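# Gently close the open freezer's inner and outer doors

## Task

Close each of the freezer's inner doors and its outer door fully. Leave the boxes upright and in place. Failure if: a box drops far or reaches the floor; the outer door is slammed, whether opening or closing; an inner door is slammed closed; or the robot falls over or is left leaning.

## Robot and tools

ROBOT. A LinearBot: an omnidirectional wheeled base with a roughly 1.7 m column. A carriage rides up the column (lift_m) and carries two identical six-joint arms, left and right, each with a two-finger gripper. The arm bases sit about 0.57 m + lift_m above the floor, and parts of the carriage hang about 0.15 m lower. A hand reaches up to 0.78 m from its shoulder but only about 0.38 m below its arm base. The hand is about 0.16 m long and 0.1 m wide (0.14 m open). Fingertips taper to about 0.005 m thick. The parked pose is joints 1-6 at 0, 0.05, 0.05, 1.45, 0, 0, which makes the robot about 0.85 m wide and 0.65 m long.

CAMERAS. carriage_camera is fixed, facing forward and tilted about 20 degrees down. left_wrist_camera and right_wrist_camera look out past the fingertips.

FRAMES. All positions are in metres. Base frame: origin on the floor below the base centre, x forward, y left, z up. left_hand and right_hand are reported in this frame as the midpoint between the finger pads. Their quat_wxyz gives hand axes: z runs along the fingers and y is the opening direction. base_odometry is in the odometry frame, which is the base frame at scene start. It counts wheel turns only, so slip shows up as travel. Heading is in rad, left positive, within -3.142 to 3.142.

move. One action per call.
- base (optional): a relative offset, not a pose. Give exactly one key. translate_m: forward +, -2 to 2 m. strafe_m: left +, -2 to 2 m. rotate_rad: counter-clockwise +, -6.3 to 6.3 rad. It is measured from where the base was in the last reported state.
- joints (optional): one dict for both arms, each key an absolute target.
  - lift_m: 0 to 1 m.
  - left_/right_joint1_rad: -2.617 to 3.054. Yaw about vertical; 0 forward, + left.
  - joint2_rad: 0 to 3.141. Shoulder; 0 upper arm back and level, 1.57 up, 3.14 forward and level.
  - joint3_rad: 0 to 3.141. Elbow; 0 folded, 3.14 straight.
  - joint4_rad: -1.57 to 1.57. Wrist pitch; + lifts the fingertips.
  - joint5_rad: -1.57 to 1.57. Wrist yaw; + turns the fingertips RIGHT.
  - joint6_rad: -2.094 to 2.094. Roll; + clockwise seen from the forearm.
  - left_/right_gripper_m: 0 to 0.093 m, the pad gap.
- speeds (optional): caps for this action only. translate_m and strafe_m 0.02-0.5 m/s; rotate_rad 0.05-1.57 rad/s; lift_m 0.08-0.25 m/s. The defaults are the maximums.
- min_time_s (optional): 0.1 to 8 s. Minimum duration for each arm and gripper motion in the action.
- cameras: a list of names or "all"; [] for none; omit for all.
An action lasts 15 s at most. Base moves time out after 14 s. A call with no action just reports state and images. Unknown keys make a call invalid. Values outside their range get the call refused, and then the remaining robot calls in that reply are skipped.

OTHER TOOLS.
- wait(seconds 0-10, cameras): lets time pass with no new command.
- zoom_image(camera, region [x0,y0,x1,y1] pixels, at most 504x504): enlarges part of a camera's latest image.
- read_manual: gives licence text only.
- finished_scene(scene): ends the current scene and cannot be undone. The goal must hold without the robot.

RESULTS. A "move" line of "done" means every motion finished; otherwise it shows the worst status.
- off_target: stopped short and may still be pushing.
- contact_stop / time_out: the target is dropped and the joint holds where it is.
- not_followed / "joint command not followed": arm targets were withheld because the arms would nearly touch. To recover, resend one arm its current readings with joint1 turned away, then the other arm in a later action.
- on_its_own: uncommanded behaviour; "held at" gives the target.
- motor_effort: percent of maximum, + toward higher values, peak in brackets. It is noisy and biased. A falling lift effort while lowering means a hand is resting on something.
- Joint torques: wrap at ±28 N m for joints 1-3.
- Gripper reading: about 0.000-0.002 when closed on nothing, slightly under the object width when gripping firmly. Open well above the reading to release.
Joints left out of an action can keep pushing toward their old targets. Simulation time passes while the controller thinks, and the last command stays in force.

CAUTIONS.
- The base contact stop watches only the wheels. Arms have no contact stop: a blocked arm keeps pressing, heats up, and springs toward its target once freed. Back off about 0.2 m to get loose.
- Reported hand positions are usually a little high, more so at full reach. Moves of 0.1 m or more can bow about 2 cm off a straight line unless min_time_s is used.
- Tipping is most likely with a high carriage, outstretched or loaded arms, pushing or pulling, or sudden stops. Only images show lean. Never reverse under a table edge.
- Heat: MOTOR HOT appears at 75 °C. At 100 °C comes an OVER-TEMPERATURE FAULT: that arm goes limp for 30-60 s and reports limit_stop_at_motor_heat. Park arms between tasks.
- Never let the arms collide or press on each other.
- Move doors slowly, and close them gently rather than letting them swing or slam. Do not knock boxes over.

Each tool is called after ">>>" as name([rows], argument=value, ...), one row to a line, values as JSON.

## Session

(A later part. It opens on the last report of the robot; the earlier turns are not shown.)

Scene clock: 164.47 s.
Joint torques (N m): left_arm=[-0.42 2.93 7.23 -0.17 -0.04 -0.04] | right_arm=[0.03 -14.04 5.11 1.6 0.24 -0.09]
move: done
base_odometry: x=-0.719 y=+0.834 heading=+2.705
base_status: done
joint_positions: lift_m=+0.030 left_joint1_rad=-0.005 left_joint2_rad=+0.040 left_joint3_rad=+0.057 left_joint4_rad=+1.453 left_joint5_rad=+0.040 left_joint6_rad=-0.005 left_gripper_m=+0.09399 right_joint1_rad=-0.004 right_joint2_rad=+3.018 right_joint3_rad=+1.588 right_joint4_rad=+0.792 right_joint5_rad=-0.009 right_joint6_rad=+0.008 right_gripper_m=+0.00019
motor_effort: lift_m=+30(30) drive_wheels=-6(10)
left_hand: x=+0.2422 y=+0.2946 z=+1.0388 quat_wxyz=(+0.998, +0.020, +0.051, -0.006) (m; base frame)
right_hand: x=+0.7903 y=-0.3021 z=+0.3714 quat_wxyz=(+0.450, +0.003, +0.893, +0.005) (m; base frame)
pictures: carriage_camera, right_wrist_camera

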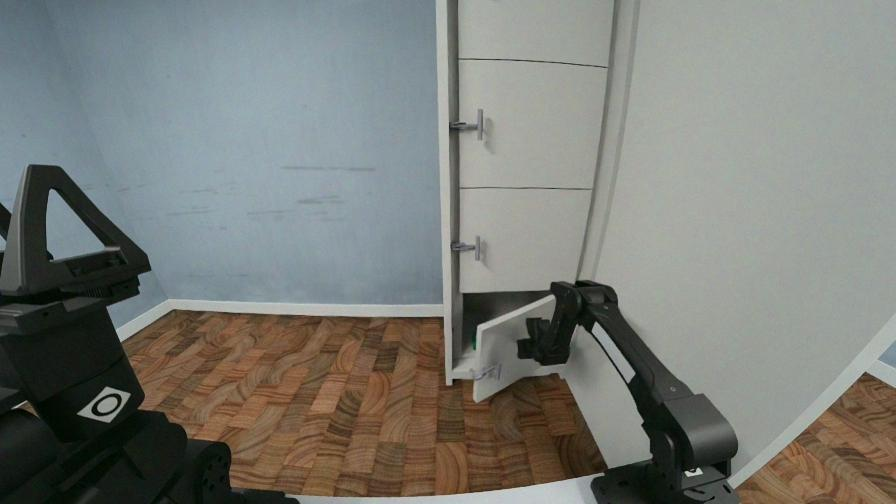

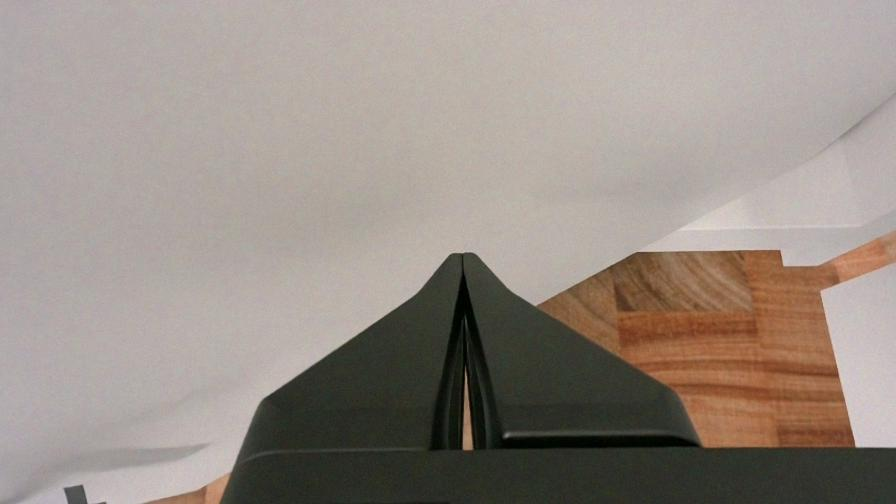

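>>> move(base={"translate_m": 0.11}, speeds={"translate_m": 0.06}, cameras=[])

>>> move(base={"translate_m": 0.055}, speeds={"translate_m": 0.03}, cameras=["carriage_camera","right_wrist_camera"])

Scene clock: 169.77 s.
move: done
base_status: done
motor_effort: lift_m=+30(30) drive_wheels=-5(9)
pictures: none

Scene clock: 172.07 s.
Joint torques (N m): left_arm=[-0.49 3.03 7.39 -0.16 -0.06 -0.03] | right_arm=[-0.12 -14.05 6.91 2.19 0.18 -0.18]
move: done
base_odometry: x=-0.869 y=+0.904 heading=+2.706
base_status: done
joint_positions: lift_m=+0.030 left_joint1_rad=-0.005 left_joint2_rad=+0.040 left_joint3_rad=+0.057 left_joint4_rad=+1.453 left_joint5_rad=+0.040 left_joint6_rad=-0.005 left_gripper_m=+0.09399 right_joint1_rad=-0.004 right_joint2_rad=+3.018 right_joint3_rad=+1.571 right_joint4_rad=+0.717 right_joint5_rad=-0.008 right_joint6_rad=+0.008 right_gripper_m=+0.00019
motor_effort: lift_m=+30(30) drive_wheels=+1(7)
left_hand: x=+0.2421 y=+0.2946 z=+1.0388 quat_wxyz=(+0.999, +0.020, +0.051, -0.006) (m; base frame)
right_hand: x=+0.7720 y=-0.3021 z=+0.3523 quat_wxyz=(+0.408, +0.004, +0.913, +0.005) (m; base frame)
pictures: carriage_camera, right_wrist_camera

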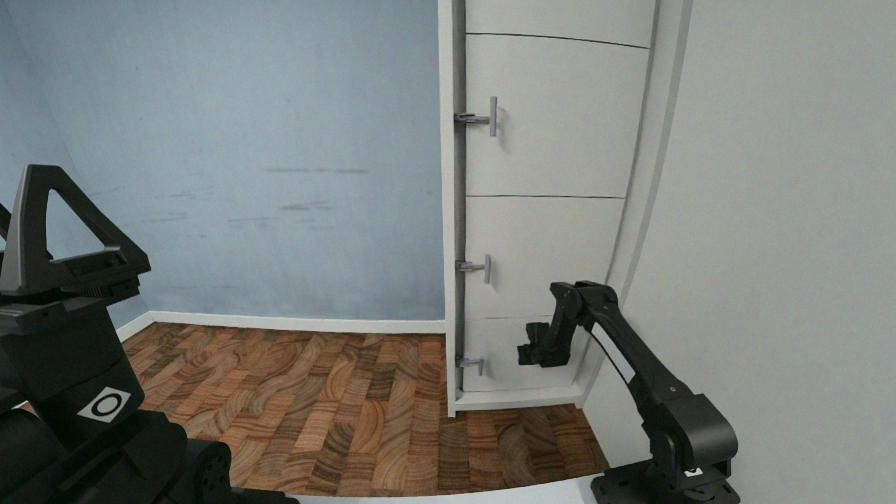

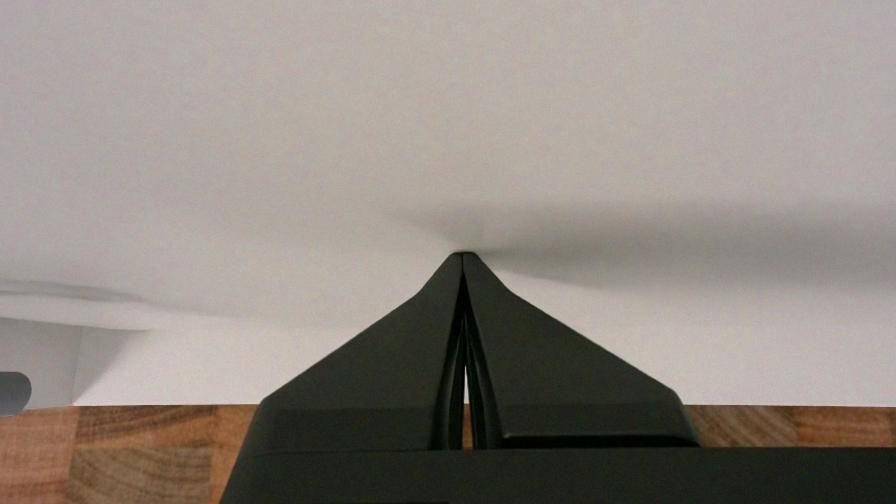

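>>> move(base={"translate_m": 0.015}, speeds={"translate_m": 0.03}, cameras=["carriage_camera"])

>>> move(base={"translate_m": -0.5}, cameras=["carriage_camera"])

>>> zoom_image(camera="carriage_camera", region=[420, 100, 670, 350])

Scene clock: 174.60 s.
move: done
base_status: done
motor_effort: lift_m=+30(30) drive_wheels=+2(8)
pictures: carriage_camera

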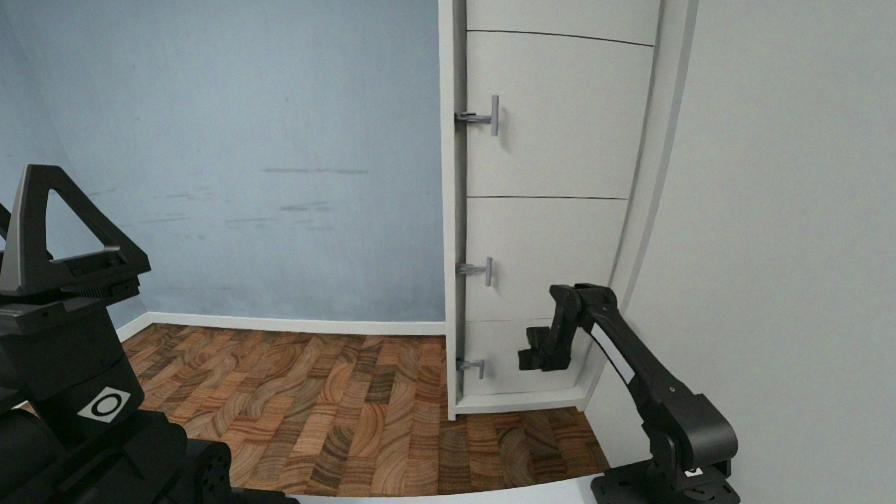

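Scene clock: 177.80 s.
Joint torques (N m): left_arm=[-0.42 2.85 7.34 -0.17 -0.05 -0.03] | right_arm=[-0.21 -15.32 5.08 1.73 0.16 -0.11]
move: done
base_odometry: x=-0.429 y=+0.699 heading=+2.706
base_status: done
joint_positions: lift_m=+0.030 left_joint1_rad=-0.005 left_joint2_rad=+0.040 left_joint3_rad=+0.057 left_joint4_rad=+1.453 left_joint5_rad=+0.040 left_joint6_rad=-0.005 left_gripper_m=+0.09399 right_joint1_rad=-0.004 right_joint2_rad=+3.030 right_joint3_rad=+1.589 right_joint4_rad=+0.780 right_joint5_rad=+0.001 right_joint6_rad=+0.008 right_gripper_m=+0.00019
motor_effort: lift_m=+30(30) drive_wheels=-3(12)
left_hand: x=+0.2421 y=+0.2946 z=+1.0388 quat_wxyz=(+0.999, +0.020, +0.051, -0.006) (m; base frame)
right_hand: x=+0.7849 y=-0.3038 z=+0.3629 quat_wxyz=(+0.439, +0.006, +0.898, +0.001) (m; base frame)
pictures: carriage_camera

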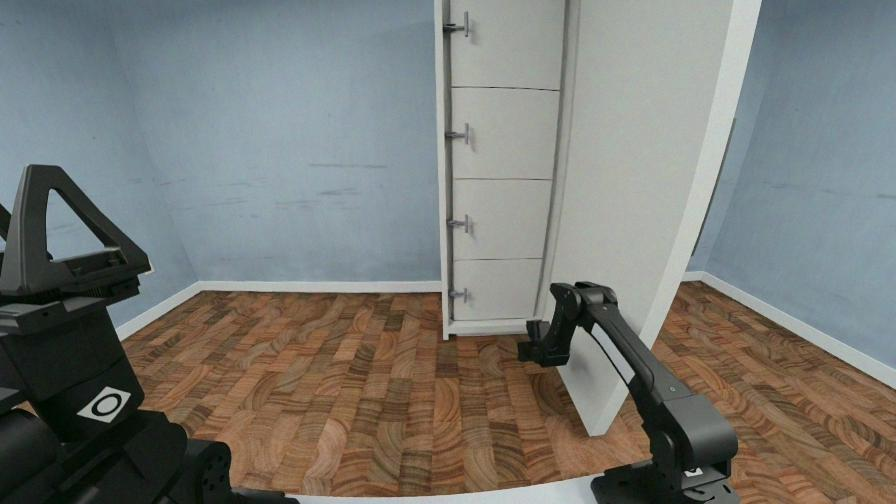

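Scaled by 2.016.

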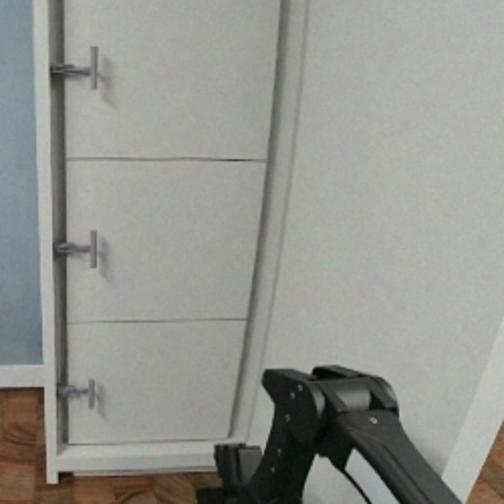

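>>> move(base={"translate_m": -0.15}, joints={"lift_m": 0.38, "right_joint1_rad": 0, "right_joint2_rad": 1.57, "right_joint3_rad": 1.57, "right_joint4_rad": 0}, min_time_s=2, cameras=[])

>>> move(base={"strafe_m": -0.45}, cameras=["carriage_camera","right_wrist_camera"])

Scene clock: 183.20 s.
move: done
base_status: done
joint_status: all done
motor_effort: lift_m=+29(38) drive_wheels=-3(7)
pictures: none

Scene clock: 186.47 s.
Joint torques (N m): left_arm=[-0.49 3.02 7.23 -0.16 -0.06 -0.03] | right_arm=[0.13 -7.72 7.77 1.86 0.26 0.14]
move: done
base_odometry: x=-0.103 y=+1.043 heading=+2.706
base_status: done
joint_positions: lift_m=+0.380 left_joint1_rad=-0.005 left_joint2_rad=+0.040 left_joint3_rad=+0.057 left_joint4_rad=+1.453 left_joint5_rad=+0.041 left_joint6_rad=-0.005 left_gripper_m=+0.09399 right_joint1_rad=-0.006 right_joint2_rad=+1.574 right_joint3_rad=+1.567 right_joint4_rad=-0.017 right_joint5_rad=-0.012 right_joint6_rad=-0.008 right_gripper_m=+0.00017
motor_effort: lift_m=+29(29) drive_wheels=-1(11)
left_hand: x=+0.2421 y=+0.2945 z=+1.3888 quat_wxyz=(+0.998, +0.020, +0.051, -0.006) (m; base frame)
right_hand: x=+0.7293 y=-0.3024 z=+1.3860 quat_wxyz=(+0.699, -0.005, +0.716, -0.001) (m; base frame)
pictures: carriage_camera, right_wrist_camera

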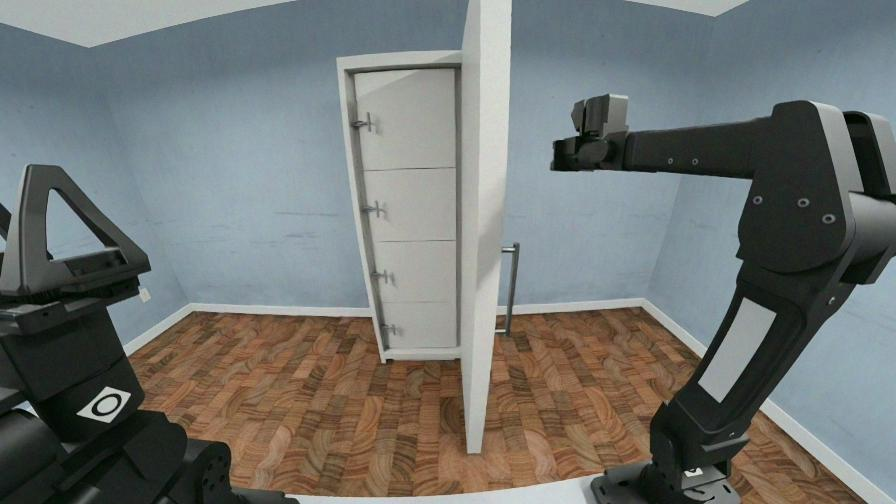

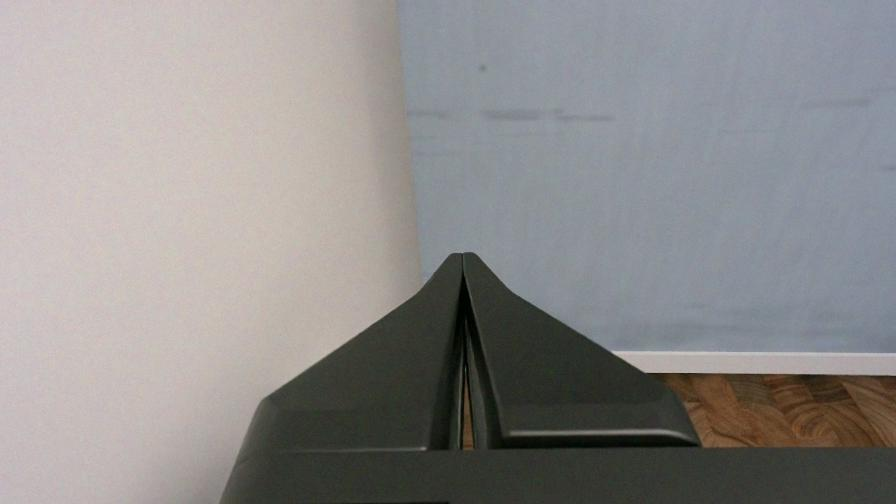

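>>> move(base={"translate_m": 0.28}, speeds={"translate_m": 0.15}, cameras=[])

>>> move(base={"strafe_m": 0.3}, speeds={"strafe_m": 0.1}, cameras=["carriage_camera","right_wrist_camera"])

Scene clock: 190.67 s.
move: done
base_status: done
motor_effort: lift_m=+29(29) drive_wheels=+2(10)
pictures: none

Scene clock: 194.53 s.
Joint torques (N m): left_arm=[-0.46 2.92 7.31 -0.18 -0.06 -0.02] | right_arm=[-0.01 -7.41 7.61 1.88 0.03 0.04]
move: done
base_odometry: x=-0.484 y=+0.890 heading=+2.705
base_status: done
joint_positions: lift_m=+0.380 left_joint1_rad=-0.005 left_joint2_rad=+0.040 left_joint3_rad=+0.057 left_joint4_rad=+1.454 left_joint5_rad=+0.041 left_joint6_rad=-0.005 left_gripper_m=+0.09399 right_joint1_rad=-0.003 right_joint2_rad=+1.574 right_joint3_rad=+1.567 right_joint4_rad=-0.015 right_joint5_rad=+0.009 right_joint6_rad=-0.006 right_gripper_m=+0.00017
motor_effort: lift_m=+29(29) drive_wheels=-4(8)
left_hand: x=+0.2420 y=+0.2945 z=+1.3888 quat_wxyz=(+0.999, +0.020, +0.050, -0.006) (m; base frame)
right_hand: x=+0.7293 y=-0.3044 z=+1.3864 quat_wxyz=(+0.699, +0.002, +0.715, -0.006) (m; base frame)
pictures: carriage_camera, right_wrist_camera

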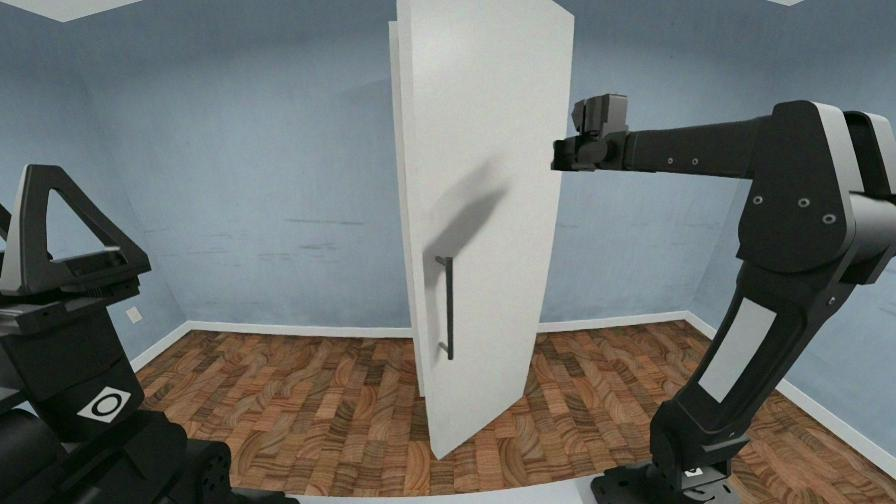

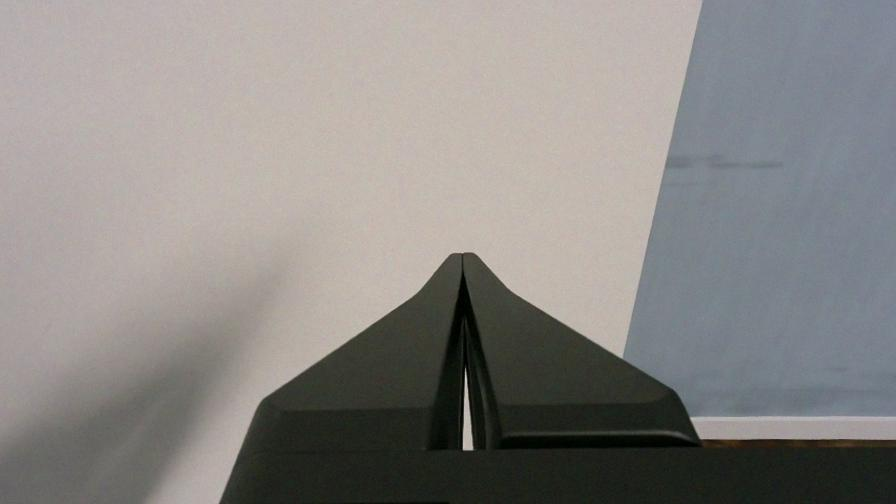

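>>> move(base={"strafe_m": 0.28}, speeds={"strafe_m": 0.1}, cameras=["carriage_camera","right_wrist_camera"])

Scene clock: 201.80 s.
Joint torques (N m): left_arm=[-0.43 2.91 7.32 -0.16 -0.07 -0.04] | right_arm=[-0.47 -7.28 7.82 1.86 0.11 0.04]
move: done
base_odometry: x=-0.603 y=+0.636 heading=+2.705
base_status: done
joint_positions: lift_m=+0.380 left_joint1_rad=-0.005 left_joint2_rad=+0.040 left_joint3_rad=+0.057 left_joint4_rad=+1.454 left_joint5_rad=+0.041 left_joint6_rad=-0.005 left_gripper_m=+0.09399 right_joint1_rad=+0.000 right_joint2_rad=+1.574 right_joint3_rad=+1.567 right_joint4_rad=-0.015 right_joint5_rad=+0.007 right_joint6_rad=-0.006 right_gripper_m=+0.00017
motor_effort: lift_m=+29(29) drive_wheels=-4(7)
left_hand: x=+0.2420 y=+0.2944 z=+1.3888 quat_wxyz=(+0.999, +0.020, +0.050, -0.006) (m; base frame)
right_hand: x=+0.7293 y=-0.3029 z=+1.3865 quat_wxyz=(+0.699, +0.000, +0.715, -0.005) (m; base frame)
pictures: carriage_camera, right_wrist_camera

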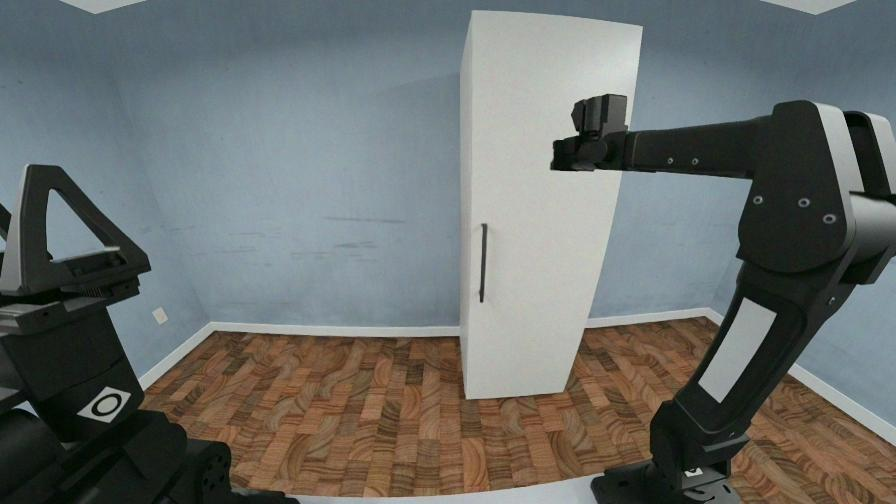

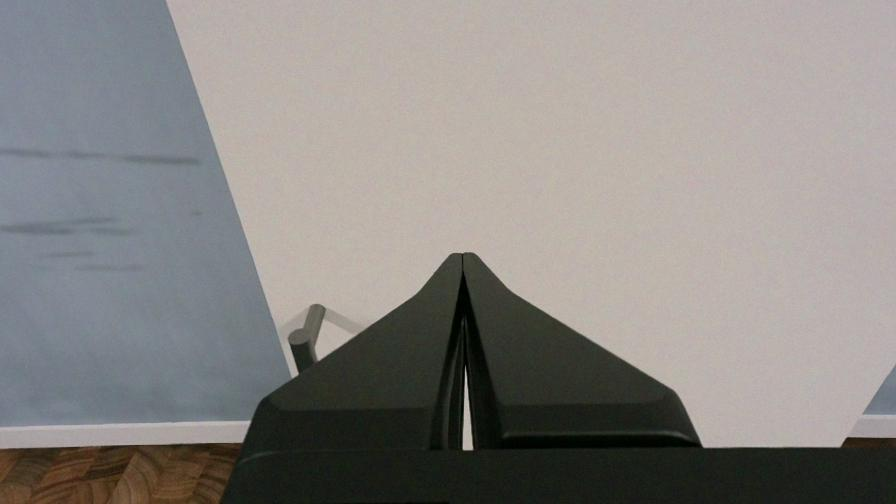

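>>> move(base={"translate_m": 0.2}, speeds={"translate_m": 0.08}, cameras=["carriage_camera","right_wrist_camera"])

Scene clock: 206.00 s.
Joint torques (N m): left_arm=[-0.39 3.06 7.25 -0.2 -0.05 -0.04] | right_arm=[-0.55 -7.3 7.73 1.84 0.04 0.06]
move: done
base_odometry: x=-0.784 y=+0.720 heading=+2.705
base_status: done
joint_positions: lift_m=+0.380 left_joint1_rad=-0.005 left_joint2_rad=+0.040 left_joint3_rad=+0.057 left_joint4_rad=+1.454 left_joint5_rad=+0.041 left_joint6_rad=-0.005 left_gripper_m=+0.09399 right_joint1_rad=+0.000 right_joint2_rad=+1.574 right_joint3_rad=+1.567 right_joint4_rad=-0.014 right_joint5_rad=+0.007 right_joint6_rad=-0.006 right_gripper_m=+0.00017
motor_effort: lift_m=+29(29) drive_wheels=+1(10)
left_hand: x=+0.2420 y=+0.2944 z=+1.3888 quat_wxyz=(+0.999, +0.020, +0.050, -0.006) (m; base frame)
right_hand: x=+0.7293 y=-0.3029 z=+1.3866 quat_wxyz=(+0.700, +0.000, +0.715, -0.005) (m; base frame)
pictures: carriage_camera, right_wrist_camera

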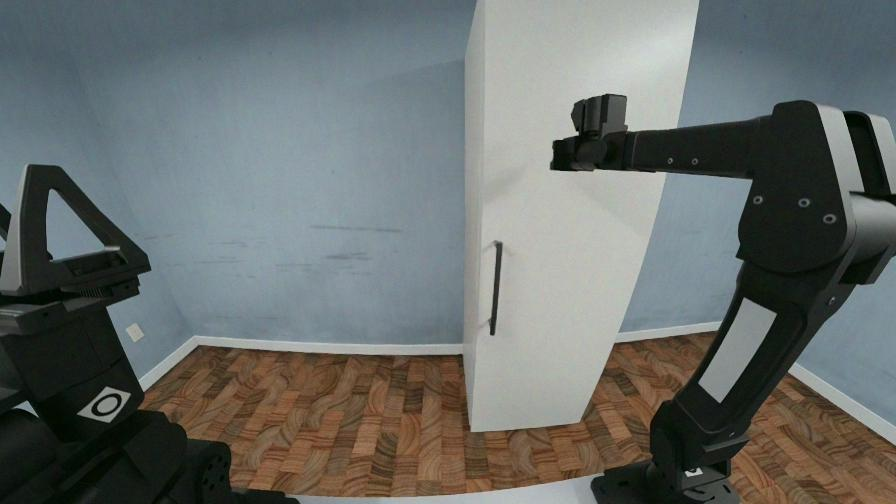

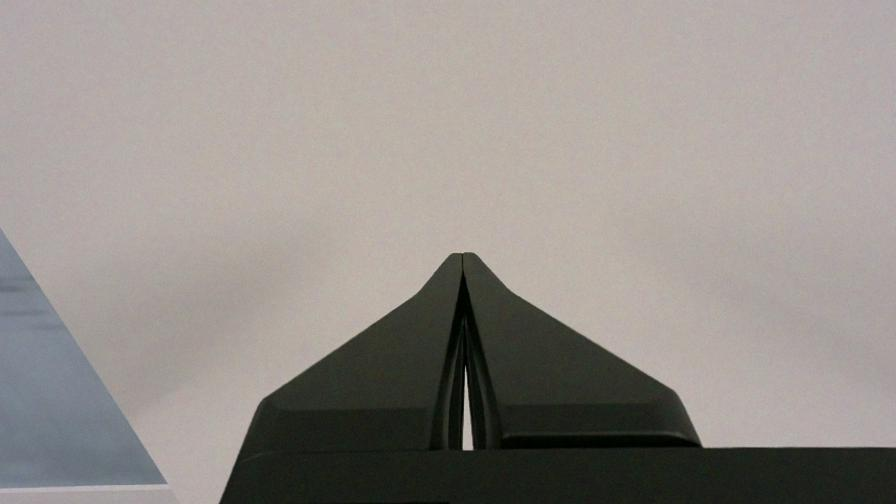

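>>> move(base={"translate_m": 0.06}, speeds={"translate_m": 0.05}, cameras=[])

>>> move(base={"translate_m": 0.04}, speeds={"translate_m": 0.04})

>>> zoom_image(camera="carriage_camera", region=[400, 200, 700, 500])

Scene clock: 209.17 s.
move: done
base_status: done
motor_effort: lift_m=+29(29) drive_wheels=-5(9)
pictures: none

Scene clock: 210.63 s.
Joint torques (N m): left_arm=[-0.42 2.96 7.43 -0.2 -0.07 -0.02] | right_arm=[-0.34 0.88 8.23 3.41 0.05 0.06]
move: done
base_odometry: x=-0.875 y=+0.762 heading=+2.706
base_status: done
joint_positions: lift_m=+0.380 left_joint1_rad=-0.005 left_joint2_rad=+0.040 left_joint3_rad=+0.057 left_joint4_rad=+1.454 left_joint5_rad=+0.041 left_joint6_rad=-0.005 left_gripper_m=+0.09399 right_joint1_rad=+0.000 right_joint2_rad=+1.493 right_joint3_rad=+1.565 right_joint4_rad=-0.185 right_joint5_rad=+0.007 right_joint6_rad=-0.006 right_gripper_m=+0.00017
motor_effort: lift_m=+29(29) drive_wheels=+3(8)
left_hand: x=+0.2418 y=+0.2944 z=+1.3888 quat_wxyz=(+0.999, +0.020, +0.050, -0.006) (m; base frame)
right_hand: x=+0.7011 y=-0.3029 z=+1.3821 quat_wxyz=(+0.666, +0.000, +0.746, -0.005) (m; base frame)
pictures: carriage_camera, left_wrist_camera, right_wrist_camera

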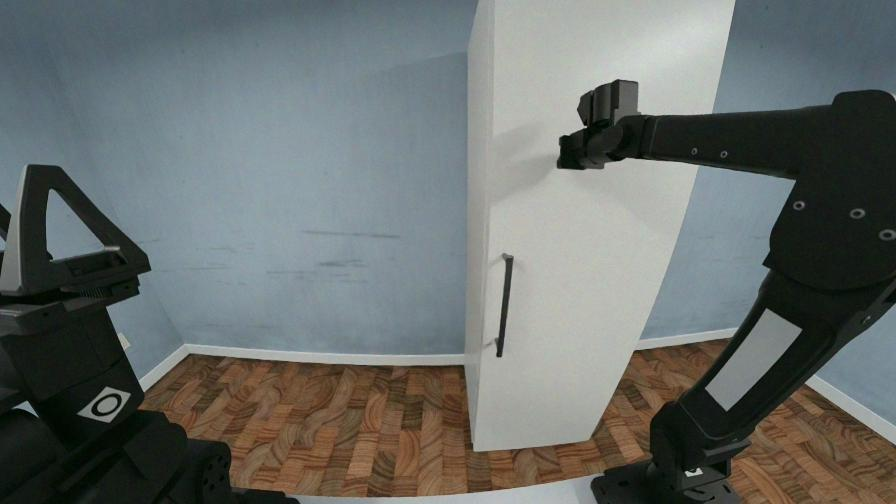

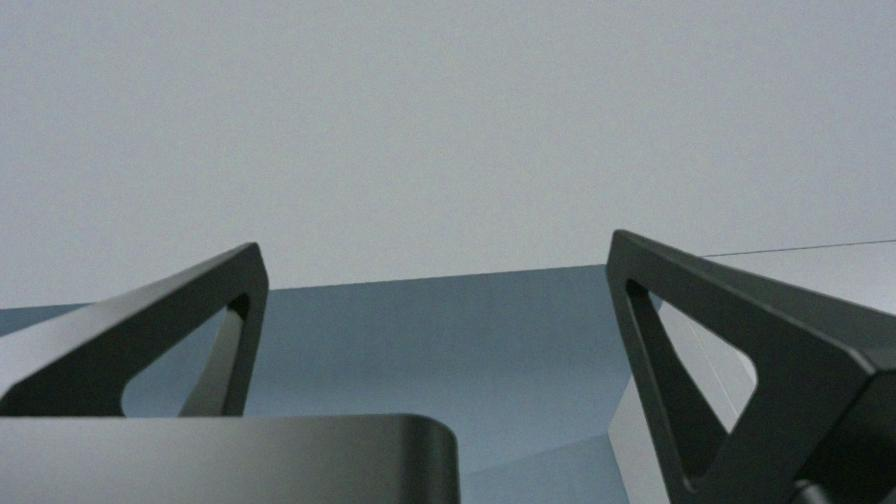

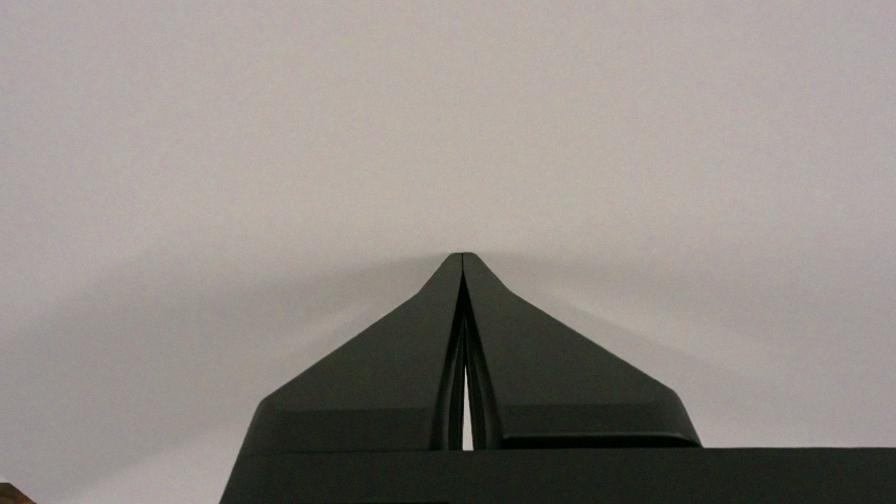

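Scaled by 1.680.

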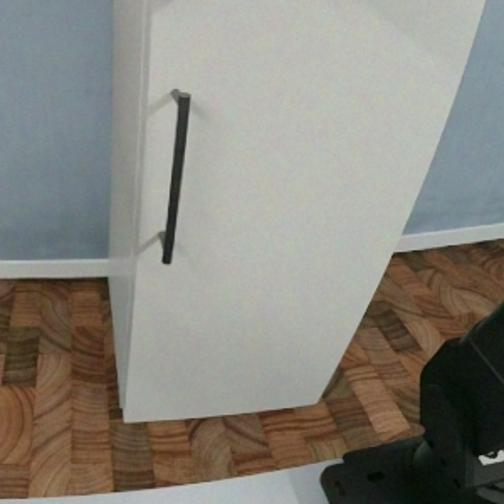

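>>> move(base={"translate_m": 0.03}, speeds={"translate_m": 0.03}, cameras=[])

>>> move(base={"translate_m": -0.4}, speeds={"translate_m": 0.25}, cameras=[])

>>> move(base={"strafe_m": 0.5}, joints={"right_joint2_rad": 0.05, "right_joint3_rad": 0.05, "right_joint4_rad": 1.45}, cameras=["carriage_camera"])

>>> zoom_image(camera="carriage_camera", region=[500, 50, 800, 350])

Scene clock: 214.00 s.
move: done
base_status: done
motor_effort: lift_m=+29(29) drive_wheels=+6(11)
pictures: none

Scene clock: 216.97 s.
move: done
base_status: done
motor_effort: lift_m=+29(29) drive_wheels=-3(11)
pictures: none

Scene clock: 220.17 s.
Joint torques (N m): left_arm=[-0.32 2.95 7.32 -0.19 -0.05 -0.03] | right_arm=[-0.08 3.36 5.55 0.09 0.05 0.01]
move: done
base_odometry: x=-0.750 y=+0.152 heading=+2.707
base_status: done
joint_positions: lift_m=+0.380 left_joint1_rad=-0.006 left_joint2_rad=+0.040 left_joint3_rad=+0.057 left_joint4_rad=+1.454 left_joint5_rad=+0.041 left_joint6_rad=-0.005 left_gripper_m=+0.09399 right_joint1_rad=-0.002 right_joint2_rad=+0.055 right_joint3_rad=+0.054 right_joint4_rad=+1.435 right_joint5_rad=+0.006 right_joint6_rad=-0.006 right_gripper_m=+0.00018
joint_status: all done
motor_effort: lift_m=+29(29) drive_wheels=+0(10)
left_hand: x=+0.2418 y=+0.2944 z=+1.3888 quat_wxyz=(+0.999, +0.021, +0.050, -0.006) (m; base frame)
right_hand: x=+0.2520 y=-0.3027 z=+1.3875 quat_wxyz=(+0.998, +0.003, +0.068, -0.004) (m; base frame)
pictures: carriage_camera

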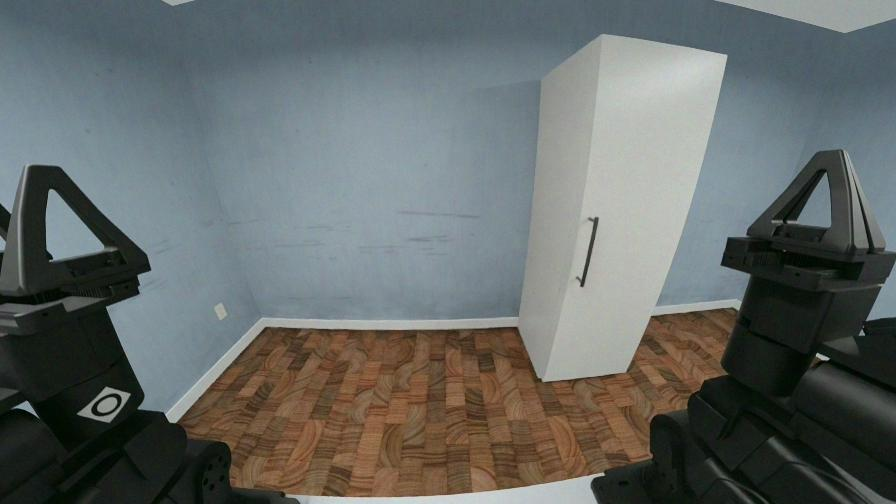

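Scaled by 1.680.

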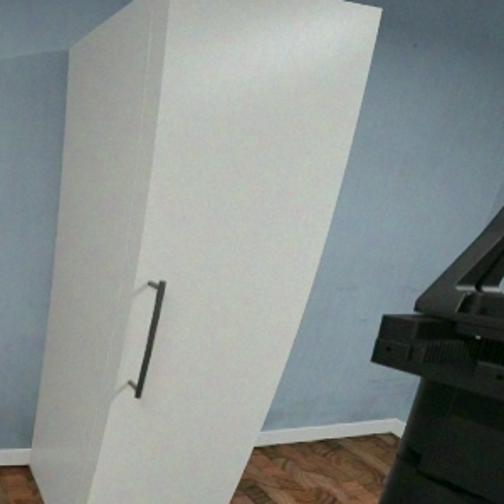

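Shut.

>>> finished_scene(scene=1)

The scene is finished: the task was done.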